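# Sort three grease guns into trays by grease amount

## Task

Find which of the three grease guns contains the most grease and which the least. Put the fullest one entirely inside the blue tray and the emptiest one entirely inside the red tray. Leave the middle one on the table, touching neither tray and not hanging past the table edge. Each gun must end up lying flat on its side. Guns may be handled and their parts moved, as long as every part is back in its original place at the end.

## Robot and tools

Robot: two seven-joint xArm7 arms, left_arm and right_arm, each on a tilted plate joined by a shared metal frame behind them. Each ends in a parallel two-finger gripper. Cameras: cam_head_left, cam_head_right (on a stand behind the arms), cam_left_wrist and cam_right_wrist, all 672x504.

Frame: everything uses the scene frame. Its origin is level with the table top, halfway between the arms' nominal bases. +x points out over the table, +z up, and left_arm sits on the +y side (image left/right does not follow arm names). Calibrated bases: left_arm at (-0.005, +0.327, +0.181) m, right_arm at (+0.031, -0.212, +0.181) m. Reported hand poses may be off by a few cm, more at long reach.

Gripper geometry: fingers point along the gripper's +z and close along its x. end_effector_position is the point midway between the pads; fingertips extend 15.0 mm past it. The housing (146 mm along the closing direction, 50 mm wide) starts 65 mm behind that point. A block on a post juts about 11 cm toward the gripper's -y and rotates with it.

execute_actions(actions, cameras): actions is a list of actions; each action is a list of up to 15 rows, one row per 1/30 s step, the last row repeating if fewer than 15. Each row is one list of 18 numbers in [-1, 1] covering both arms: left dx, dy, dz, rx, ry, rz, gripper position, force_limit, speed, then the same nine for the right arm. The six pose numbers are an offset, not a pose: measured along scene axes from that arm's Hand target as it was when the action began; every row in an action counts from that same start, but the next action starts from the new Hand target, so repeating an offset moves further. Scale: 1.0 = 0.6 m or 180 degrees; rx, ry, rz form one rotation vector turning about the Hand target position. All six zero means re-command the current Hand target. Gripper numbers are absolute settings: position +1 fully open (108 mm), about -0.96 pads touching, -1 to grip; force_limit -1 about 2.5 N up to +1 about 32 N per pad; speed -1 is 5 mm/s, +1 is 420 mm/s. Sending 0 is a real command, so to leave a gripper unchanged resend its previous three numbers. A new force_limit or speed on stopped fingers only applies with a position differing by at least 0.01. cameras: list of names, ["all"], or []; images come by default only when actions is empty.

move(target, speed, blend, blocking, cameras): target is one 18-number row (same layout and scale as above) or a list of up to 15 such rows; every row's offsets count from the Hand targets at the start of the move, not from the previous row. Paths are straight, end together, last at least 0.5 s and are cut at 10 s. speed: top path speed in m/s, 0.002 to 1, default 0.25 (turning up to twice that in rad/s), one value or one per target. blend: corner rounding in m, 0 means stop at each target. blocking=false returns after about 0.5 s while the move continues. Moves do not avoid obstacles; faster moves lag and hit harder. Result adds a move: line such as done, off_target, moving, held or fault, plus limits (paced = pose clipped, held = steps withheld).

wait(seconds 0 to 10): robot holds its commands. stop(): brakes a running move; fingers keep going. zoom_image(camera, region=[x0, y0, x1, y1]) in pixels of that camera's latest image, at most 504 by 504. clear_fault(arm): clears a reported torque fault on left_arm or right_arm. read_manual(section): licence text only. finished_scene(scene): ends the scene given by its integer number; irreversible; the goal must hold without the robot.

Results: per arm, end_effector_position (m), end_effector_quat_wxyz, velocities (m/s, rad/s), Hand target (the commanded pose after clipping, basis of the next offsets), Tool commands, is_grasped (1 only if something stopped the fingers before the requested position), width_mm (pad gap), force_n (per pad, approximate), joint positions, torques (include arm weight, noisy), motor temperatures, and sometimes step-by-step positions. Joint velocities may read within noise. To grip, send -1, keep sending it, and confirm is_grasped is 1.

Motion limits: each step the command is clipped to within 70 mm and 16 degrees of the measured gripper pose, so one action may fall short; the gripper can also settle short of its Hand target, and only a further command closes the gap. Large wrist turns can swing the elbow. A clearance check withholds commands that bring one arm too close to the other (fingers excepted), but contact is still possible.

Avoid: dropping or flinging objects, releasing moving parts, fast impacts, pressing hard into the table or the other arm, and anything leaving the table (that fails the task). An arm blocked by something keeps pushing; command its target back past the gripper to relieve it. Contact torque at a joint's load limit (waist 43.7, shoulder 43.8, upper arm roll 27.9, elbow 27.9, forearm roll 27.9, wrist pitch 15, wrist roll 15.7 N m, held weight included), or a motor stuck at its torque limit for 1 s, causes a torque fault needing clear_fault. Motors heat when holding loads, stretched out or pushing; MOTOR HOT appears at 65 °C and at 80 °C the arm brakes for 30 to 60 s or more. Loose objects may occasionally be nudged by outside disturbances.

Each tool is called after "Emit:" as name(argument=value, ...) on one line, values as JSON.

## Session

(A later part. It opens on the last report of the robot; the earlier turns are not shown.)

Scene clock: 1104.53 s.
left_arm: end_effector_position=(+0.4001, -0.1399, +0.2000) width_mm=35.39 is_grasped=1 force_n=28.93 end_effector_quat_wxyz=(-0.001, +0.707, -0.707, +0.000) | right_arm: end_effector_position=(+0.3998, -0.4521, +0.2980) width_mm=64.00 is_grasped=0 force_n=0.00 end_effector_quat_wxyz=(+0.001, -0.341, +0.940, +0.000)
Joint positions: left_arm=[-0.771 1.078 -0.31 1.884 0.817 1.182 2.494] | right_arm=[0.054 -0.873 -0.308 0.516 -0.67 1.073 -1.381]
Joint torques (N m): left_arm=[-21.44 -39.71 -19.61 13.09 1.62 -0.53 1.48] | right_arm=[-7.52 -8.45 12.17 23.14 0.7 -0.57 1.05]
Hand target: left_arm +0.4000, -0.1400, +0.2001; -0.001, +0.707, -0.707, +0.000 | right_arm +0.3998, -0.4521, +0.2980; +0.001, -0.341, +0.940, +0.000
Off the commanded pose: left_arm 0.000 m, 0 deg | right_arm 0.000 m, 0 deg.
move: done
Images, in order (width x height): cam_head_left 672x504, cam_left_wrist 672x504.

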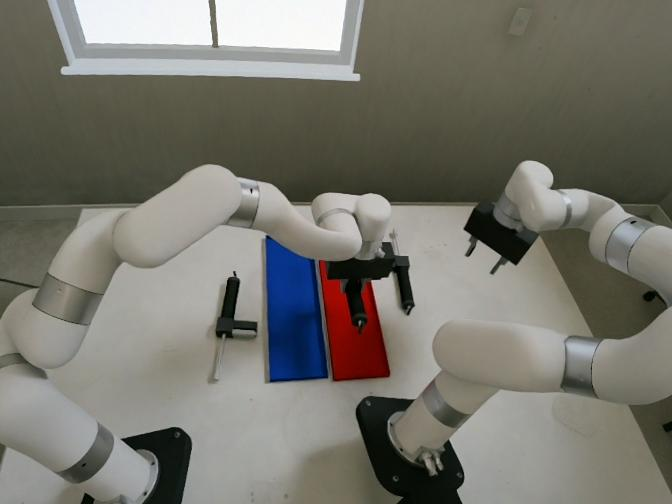

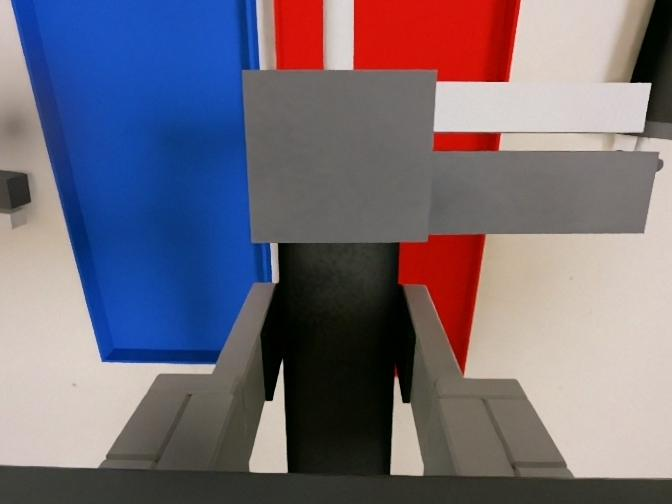

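Emit:
move(target=[[0,-0.0208,-0.25,0,0,0,-1,0.8,-0.7,0,0,0,0,0,0,0.2,0.8,-0.7],[0,-0.0208,-0.2855,0,0,0,-1,0.8,-0.7,0,0,0,0,0,0,0.2,0.8,-0.7]], speed=[0.25,0.06], blend=[0.01,0], cameras=["cam_left_wrist"])

Emit:
execute_actions(actions=[[[0,0,0,0,0,0,0.05,0.8,-0.7,0,0,0,0,0,0,0.2,0.8,-0.7]]])

Emit:
move(target=[0,0,0.3,0,0,0,0.05,0.8,-0.7,0,0,0,0,0,0,0.2,0.8,-0.7], speed=0.3, cameras=["cam_left_wrist","cam_head_left"])

Scene clock: 1114.20 s.
left_arm: end_effector_position=(+0.4000, -0.1525, +0.0288) width_mm=35.39 is_grasped=1 force_n=28.14 end_effector_quat_wxyz=(-0.001, +0.707, -0.707, +0.000) | right_arm: end_effector_position=(+0.3998, -0.4521, +0.2980) width_mm=64.00 is_grasped=0 force_n=0.00 end_effector_quat_wxyz=(+0.001, -0.341, +0.940, +0.000)
Joint positions: left_arm=[-0.717 1.438 -0.215 2.097 0.897 0.982 2.507] | right_arm=[0.054 -0.873 -0.308 0.516 -0.67 1.073 -1.381]
Joint torques (N m): left_arm=[-8.79 -38.15 -8.53 11.69 -0.01 -5.77 1.53] | right_arm=[-7.25 -8.51 11.93 23.15 0.48 -0.59 0.94]
Hand target: left_arm +0.4000, -0.1524, +0.0288; -0.001, +0.707, -0.707, +0.000 | right_arm +0.3998, -0.4521, +0.2980; +0.001, -0.341, +0.940, +0.000
Off the commanded pose: left_arm 0.000 m, 0 deg | right_arm 0.000 m, 0 deg.
move: done
Images, in order (width x height): cam_left_wrist 672x504.

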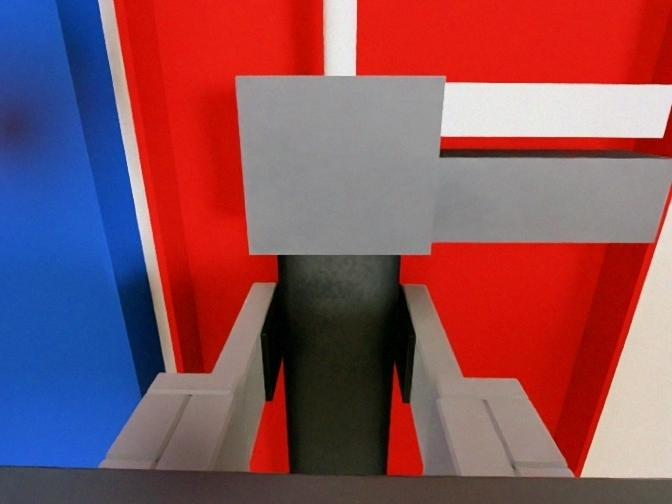

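Scene clock: 1114.90 s.
left_arm: end_effector_position=(+0.4000, -0.1525, +0.0288) width_mm=55.74 is_grasped=0 force_n=0.00 end_effector_quat_wxyz=(+0.000, +0.707, -0.707, +0.000) | right_arm: end_effector_position=(+0.3998, -0.4521, +0.2980) width_mm=64.00 is_grasped=0 force_n=0.00 end_effector_quat_wxyz=(+0.001, -0.341, +0.940, +0.000)
Joint positions: left_arm=[-0.717 1.438 -0.215 2.097 0.896 0.982 2.507] | right_arm=[0.054 -0.873 -0.308 0.516 -0.67 1.073 -1.381]
Joint torques (N m): left_arm=[-9.86 -37.31 -8.93 9.43 -2.17 -2.81 1.34] | right_arm=[-7.25 -8.39 11.83 23.08 0.45 -0.64 0.93]
Hand target: left_arm +0.4000, -0.1524, +0.0288; -0.001, +0.707, -0.707, +0.000 | right_arm +0.3998, -0.4521, +0.2980; +0.001, -0.341, +0.940, +0.000
Off the commanded pose: left_arm 0.000 m, 0 deg | right_arm 0.000 m, 0 deg.
Step readings (end_effector_position of left_arm | right_arm):
0: (+0.4000, -0.1525, +0.0288) | (+0.3998, -0.4521, +0.2980)
1: (+0.4000, -0.1525, +0.0288) | (+0.3998, -0.4521, +0.2980)
2: (+0.4000, -0.1525, +0.0288) | (+0.3998, -0.4521, +0.2980)
4: (+0.4001, -0.1525, +0.0288) | (+0.3998, -0.4521, +0.2980)
8: (+0.4001, -0.1525, +0.0288) | (+0.3998, -0.4521, +0.2980)
15: (+0.4000, -0.1525, +0.0288) | (+0.3998, -0.4521, +0.2980)

Scene clock: 1116.00 s.
left_arm: end_effector_position=(+0.4000, -0.1524, +0.2087) width_mm=55.74 is_grasped=0 force_n=0.00 end_effector_quat_wxyz=(-0.001, +0.707, -0.707, +0.000) | right_arm: end_effector_position=(+0.3998, -0.4521, +0.2980) width_mm=64.00 is_grasped=0 force_n=0.00 end_effector_quat_wxyz=(+0.001, -0.341, +0.940, +0.000)
Joint positions: left_arm=[-0.799 1.117 -0.312 1.967 0.805 1.223 2.51] | right_arm=[0.054 -0.873 -0.308 0.516 -0.67 1.073 -1.381]
Joint torques (N m): left_arm=[-20 -45.33 -17.7 9.22 -2.79 0.04 1.24] | right_arm=[-7.11 -8.39 11.97 22.99 0.32 -0.58 0.86]
Hand target: left_arm +0.4000, -0.1524, +0.2088; -0.001, +0.707, -0.707, +0.000 | right_arm +0.3998, -0.4521, +0.2980; +0.001, -0.341, +0.940, +0.000
Off the commanded pose: left_arm 0.000 m, 0 deg | right_arm 0.000 m, 0 deg.
move: done
Images, in order (width x height): cam_head_left 672x504, cam_left_wrist 672x504.

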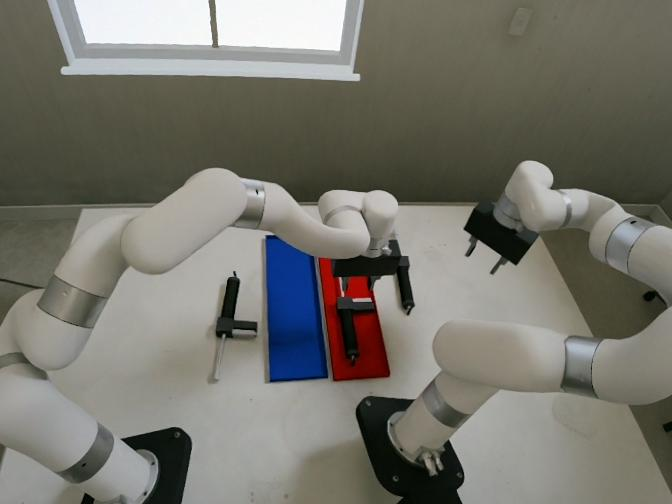

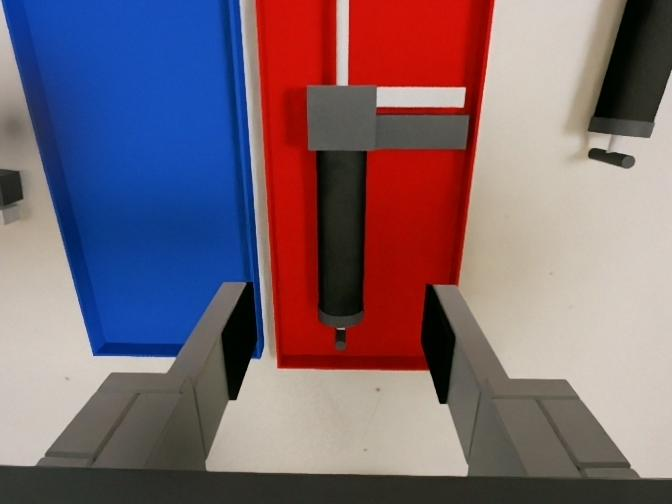

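Emit:
move(target=[[0.04,0.27,0,0,0,0.4775,0.2,0.8,-0.7,0,0,0,0,0,0,0.2,0.8,-0.7],[0.0793,0.5458,-0.0147,0,0,0.955,0.2,0.8,-0.7,0,0,0,0,0,0,0.2,0.8,-0.7]], speed=0.4, blend=0.05, cameras=["cam_left_wrist"])

Scene clock: 1130.37 s.
left_arm: end_effector_position=(+0.4476, +0.1752, +0.1999) width_mm=64.00 is_grasped=0 force_n=0.00 end_effector_quat_wxyz=(+0.000, +0.755, +0.655, -0.001) | right_arm: end_effector_position=(+0.3998, -0.4521, +0.2980) width_mm=64.00 is_grasped=0 force_n=0.00 end_effector_quat_wxyz=(+0.001, -0.341, +0.940, +0.000)
Joint positions: left_arm=[-0.679 0.229 0.157 0.89 0.705 0.758 -0.17] | right_arm=[0.054 -0.873 -0.308 0.516 -0.67 1.073 -1.381]
Joint torques (N m): left_arm=[-14.39 -28.59 -9.28 9.34 2.48 -5.99 -1.53] | right_arm=[-6.76 -8.44 11.69 23.18 0.04 -0.69 0.7]
Hand target: left_arm +0.4476, +0.1750, +0.2000; +0.000, +0.755, +0.655, -0.001 | right_arm +0.3998, -0.4521, +0.2980; +0.001, -0.341, +0.940, +0.000
Off the commanded pose: left_arm 0.000 m, 0 deg | right_arm 0.000 m, 0 deg.
move: done
Images, in order (width x height): cam_left_wrist 672x504.

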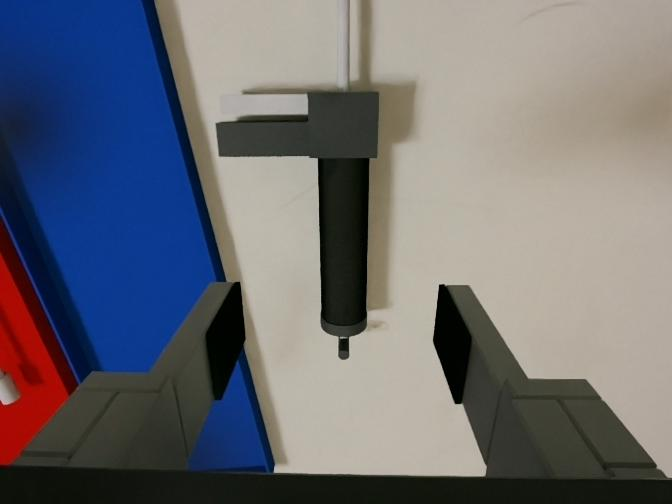

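Emit:
move(target=[[0.0068,0.0122,-0.25,0,0,0,0.2,0.8,-0.7,0,0,0,0,0,0,0.2,0.8,-0.7],[0.0068,0.0122,-0.2925,0,0,0,0.2,0.8,-0.7,0,0,0,0,0,0,0.2,0.8,-0.7]], speed=[0.3,0.1], blend=[0.01,0])

Emit:
execute_actions(actions=[[[0,0,0,0,0,0,-1,0.8,-0.7,0,0,0,0,0,0,0.2,0.8,-0.7]],[[0,0,0,0,0,0,-1,0.8,-0.7,0,0,0,0,0,0,0.2,0.8,-0.7]]])

Emit:
move(target=[[0,0,0.209,0,0,0,-1,0.8,-0.7,0,0,0,0,0,0,0.2,0.8,-0.7],[0.1305,-0.2725,0.209,0,0,0.045,-1,0.8,-0.7,0,0,0,0,0,0,0.2,0.8,-0.7],[0.1305,-0.2725,0.05,0,0,0.045,-1,0.8,-0.7,0,0,0,0,0,0,0.2,0.8,-0.7],[0.1305,-0.2725,0.0058,0,0,0.045,-1,0.8,-0.7,0,0,0,0,0,0,0.2,0.8,-0.7]], speed=[0.25,0.35,0.25,0.06], blend=[0.03,0.02,0.01,0], cameras=["cam_left_wrist"])

Emit:
execute_actions(actions=[[[0,0,0,0,0,0,0.05,0.8,-0.7,0,0,0,0,0,0,0.2,0.8,-0.7]]])

Emit:
move(target=[0,0,0.3,0,0,0,0.05,0.8,-0.7,0,0,0,0,0,0,0.2,0.8,-0.7], speed=0.3, cameras=["cam_left_wrist","cam_head_left","cam_head_right"])

Scene clock: 1148.43 s.
left_arm: end_effector_position=(+0.4517, +0.1823, +0.0245) width_mm=64.00 is_grasped=0 force_n=0.00 end_effector_quat_wxyz=(+0.000, +0.755, +0.655, -0.001) | right_arm: end_effector_position=(+0.3998, -0.4521, +0.2980) width_mm=64.00 is_grasped=0 force_n=0.00 end_effector_quat_wxyz=(+0.001, -0.341, +0.940, +0.000)
Joint positions: left_arm=[-0.555 0.682 0.29 1.018 0.951 0.371 -0.336] | right_arm=[0.054 -0.873 -0.308 0.516 -0.67 1.073 -1.381]
Joint torques (N m): left_arm=[-5.75 -25.3 -4.66 8.39 2.53 -6.22 -1.48] | right_arm=[-6.68 -8.23 11.62 23.14 -0.16 -0.75 0.59]
Hand target: left_arm +0.4517, +0.1824, +0.0245; +0.000, +0.755, +0.655, -0.001 | right_arm +0.3998, -0.4521, +0.2980; +0.001, -0.341, +0.940, +0.000
Off the commanded pose: left_arm 0.000 m, 0 deg | right_arm 0.000 m, 0 deg.
move: done

Scene clock: 1149.63 s.
left_arm: end_effector_position=(+0.4517, +0.1824, +0.0245) width_mm=35.98 is_grasped=1 force_n=32.53 end_effector_quat_wxyz=(+0.000, +0.755, +0.655, -0.001) | right_arm: end_effector_position=(+0.3998, -0.4521, +0.2980) width_mm=64.00 is_grasped=0 force_n=0.00 end_effector_quat_wxyz=(+0.001, -0.341, +0.940, +0.000)
Joint positions: left_arm=[-0.555 0.682 0.29 1.018 0.951 0.371 -0.336] | right_arm=[0.054 -0.873 -0.308 0.516 -0.67 1.073 -1.381]
Joint torques (N m): left_arm=[-7.9 -27.14 -6.36 5.87 0.68 -2.04 0.22] | right_arm=[-6.81 -8.33 11.63 22.99 -0.18 -0.71 0.57]
Hand target: left_arm +0.4517, +0.1824, +0.0245; +0.000, +0.755, +0.655, -0.001 | right_arm +0.3998, -0.4521, +0.2980; +0.001, -0.341, +0.940, +0.000
Off the commanded pose: left_arm 0.000 m, 0 deg | right_arm 0.000 m, 0 deg.
Step readings (end_effector_position of left_arm | right_arm):
0: (+0.4517, +0.1823, +0.0245) | (+0.3998, -0.4521, +0.2980)
1: (+0.4517, +0.1823, +0.0245) | (+0.3998, -0.4521, +0.2980)
2: (+0.4517, +0.1824, +0.0245) | (+0.3998, -0.4521, +0.2980)
4: (+0.4517, +0.1824, +0.0245) | (+0.3998, -0.4521, +0.2980)
8: (+0.4517, +0.1823, +0.0245) | (+0.3998, -0.4521, +0.2980)
15: (+0.4517, +0.1824, +0.0245) | (+0.3998, -0.4521, +0.2980)
16: (+0.4517, +0.1824, +0.0245) | (+0.3998, -0.4521, +0.2980)
17: (+0.4517, +0.1824, +0.0245) | (+0.3998, -0.4521, +0.2980)
19: (+0.4517, +0.1824, +0.0245) | (+0.3998, -0.4521, +0.2980)
23: (+0.4517, +0.1824, +0.0245) | (+0.3998, -0.4521, +0.2980)
30: (+0.4517, +0.1824, +0.0245) | (+0.3998, -0.4521, +0.2980)

Scene clock: 1151.93 s.
left_arm: end_effector_position=(+0.5300, +0.0188, +0.0281) width_mm=35.40 is_grasped=1 force_n=27.82 end_effector_quat_wxyz=(+0.000, +0.707, +0.707, +0.000) | right_arm: end_effector_position=(+0.3998, -0.4521, +0.2980) width_mm=64.00 is_grasped=0 force_n=0.00 end_effector_quat_wxyz=(+0.001, -0.341, +0.940, +0.000)
Joint positions: left_arm=[-0.632 1.08 0.147 1.702 0.595 0.698 -0.279] | right_arm=[0.054 -0.873 -0.308 0.516 -0.67 1.073 -1.381]
Joint torques (N m): left_arm=[-7.54 -30.36 -5.98 11.52 1.78 -7.07 1.36] | right_arm=[-6.45 -8.33 11.44 23.04 -0.08 -0.74 0.56]
Hand target: left_arm +0.5300, +0.0189, +0.0279; +0.000, +0.707, +0.707, -0.001 | right_arm +0.3998, -0.4521, +0.2980; +0.001, -0.341, +0.940, +0.000
Off the commanded pose: left_arm 0.000 m, 0 deg | right_arm 0.000 m, 0 deg.
move: done
Images, in order (width x height): cam_left_wrist 672x504.

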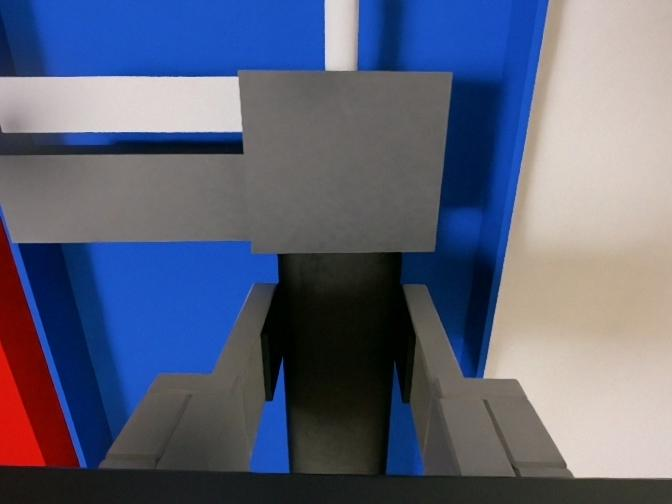

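Scene clock: 1152.63 s.
left_arm: end_effector_position=(+0.5300, +0.0189, +0.0279) width_mm=55.74 is_grasped=0 force_n=0.00 end_effector_quat_wxyz=(+0.000, +0.707, +0.707, -0.001) | right_arm: end_effector_position=(+0.3998, -0.4521, +0.2980) width_mm=64.00 is_grasped=0 force_n=0.00 end_effector_quat_wxyz=(+0.001, -0.341, +0.940, +0.000)
Joint positions: left_arm=[-0.632 1.08 0.147 1.702 0.595 0.698 -0.279] | right_arm=[0.054 -0.873 -0.308 0.516 -0.67 1.073 -1.381]
Joint torques (N m): left_arm=[-11.75 -43.41 -5.58 9.86 0.1 -3.56 1.31] | right_arm=[-6.62 -8.07 11.44 23.12 -0.22 -0.79 0.58]
Hand target: left_arm +0.5300, +0.0189, +0.0279; +0.000, +0.707, +0.707, -0.001 | right_arm +0.3998, -0.4521, +0.2980; +0.001, -0.341, +0.940, +0.000
Off the commanded pose: left_arm 0.000 m, 0 deg | right_arm 0.000 m, 0 deg.
Step readings (end_effector_position of left_arm | right_arm):
0: (+0.5300, +0.0188, +0.0281) | (+0.3998, -0.4521, +0.2980)
1: (+0.5300, +0.0188, +0.0281) | (+0.3998, -0.4521, +0.2980)
2: (+0.5300, +0.0188, +0.0281) | (+0.3998, -0.4521, +0.2980)
4: (+0.5299, +0.0188, +0.0279) | (+0.3998, -0.4521, +0.2980)
8: (+0.5299, +0.0188, +0.0279) | (+0.3998, -0.4521, +0.2980)
15: (+0.5299, +0.0189, +0.0279) | (+0.3998, -0.4521, +0.2980)

Scene clock: 1153.73 s.
left_arm: end_effector_position=(+0.5299, +0.0189, +0.2079) width_mm=55.74 is_grasped=0 force_n=0.00 end_effector_quat_wxyz=(+0.000, +0.707, +0.707, -0.001) | right_arm: end_effector_position=(+0.3998, -0.4521, +0.2980) width_mm=64.00 is_grasped=0 force_n=0.00 end_effector_quat_wxyz=(+0.001, -0.341, +0.940, +0.000)
Joint positions: left_arm=[-0.753 0.737 0.088 1.602 0.534 0.984 -0.254] | right_arm=[0.054 -0.873 -0.308 0.516 -0.67 1.073 -1.381]
Joint torques (N m): left_arm=[-19.32 -41.17 -14.09 11.29 -3.04 0.34 1.39] | right_arm=[-6.34 -8.34 11.41 23.04 -0.11 -0.74 0.54]
Hand target: left_arm +0.5300, +0.0189, +0.2079; +0.000, +0.707, +0.707, -0.001 | right_arm +0.3998, -0.4521, +0.2980; +0.001, -0.341, +0.940, +0.000
Off the commanded pose: left_arm 0.000 m, 0 deg | right_arm 0.000 m, 0 deg.
move: done
Images, in order (width x height): cam_head_left 672x504, cam_head_right 672x504, cam_left_wrist 672x504.

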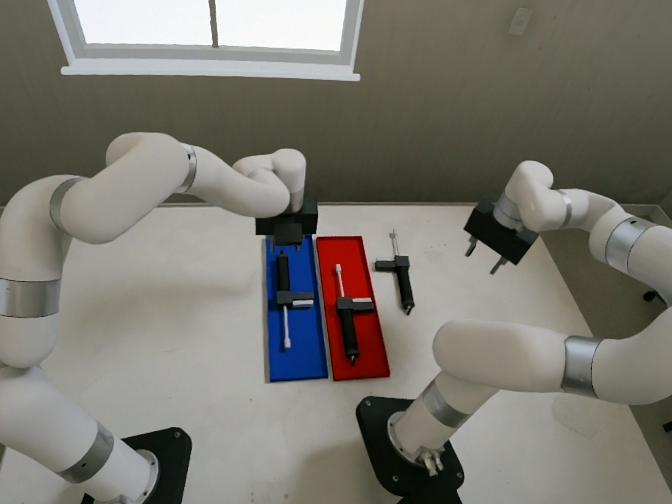

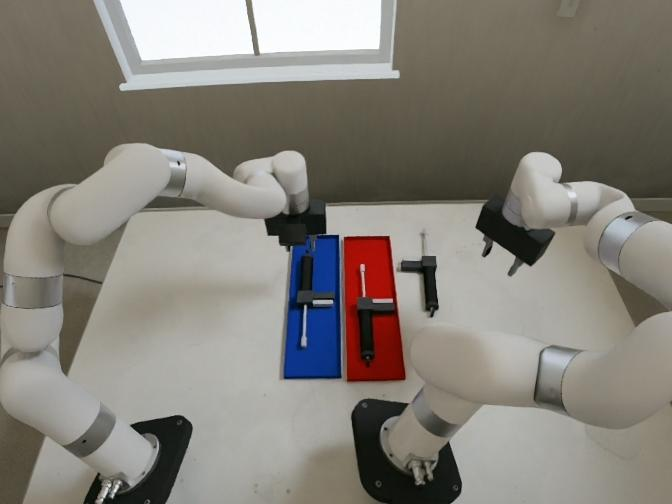

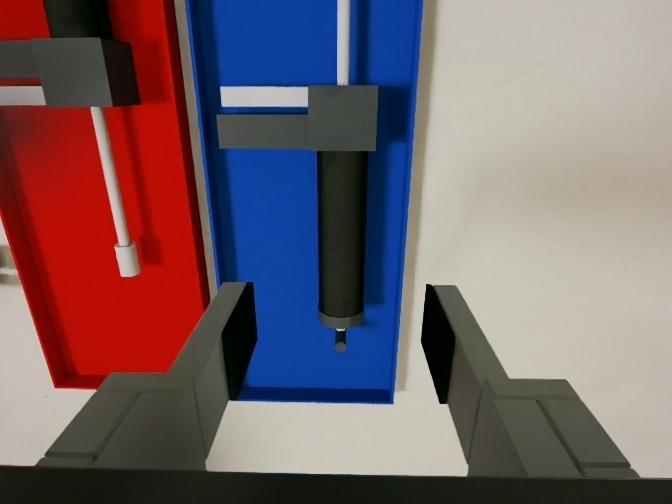

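Emit:
finished_scene(scene=1)

The scene is finished: the task was done.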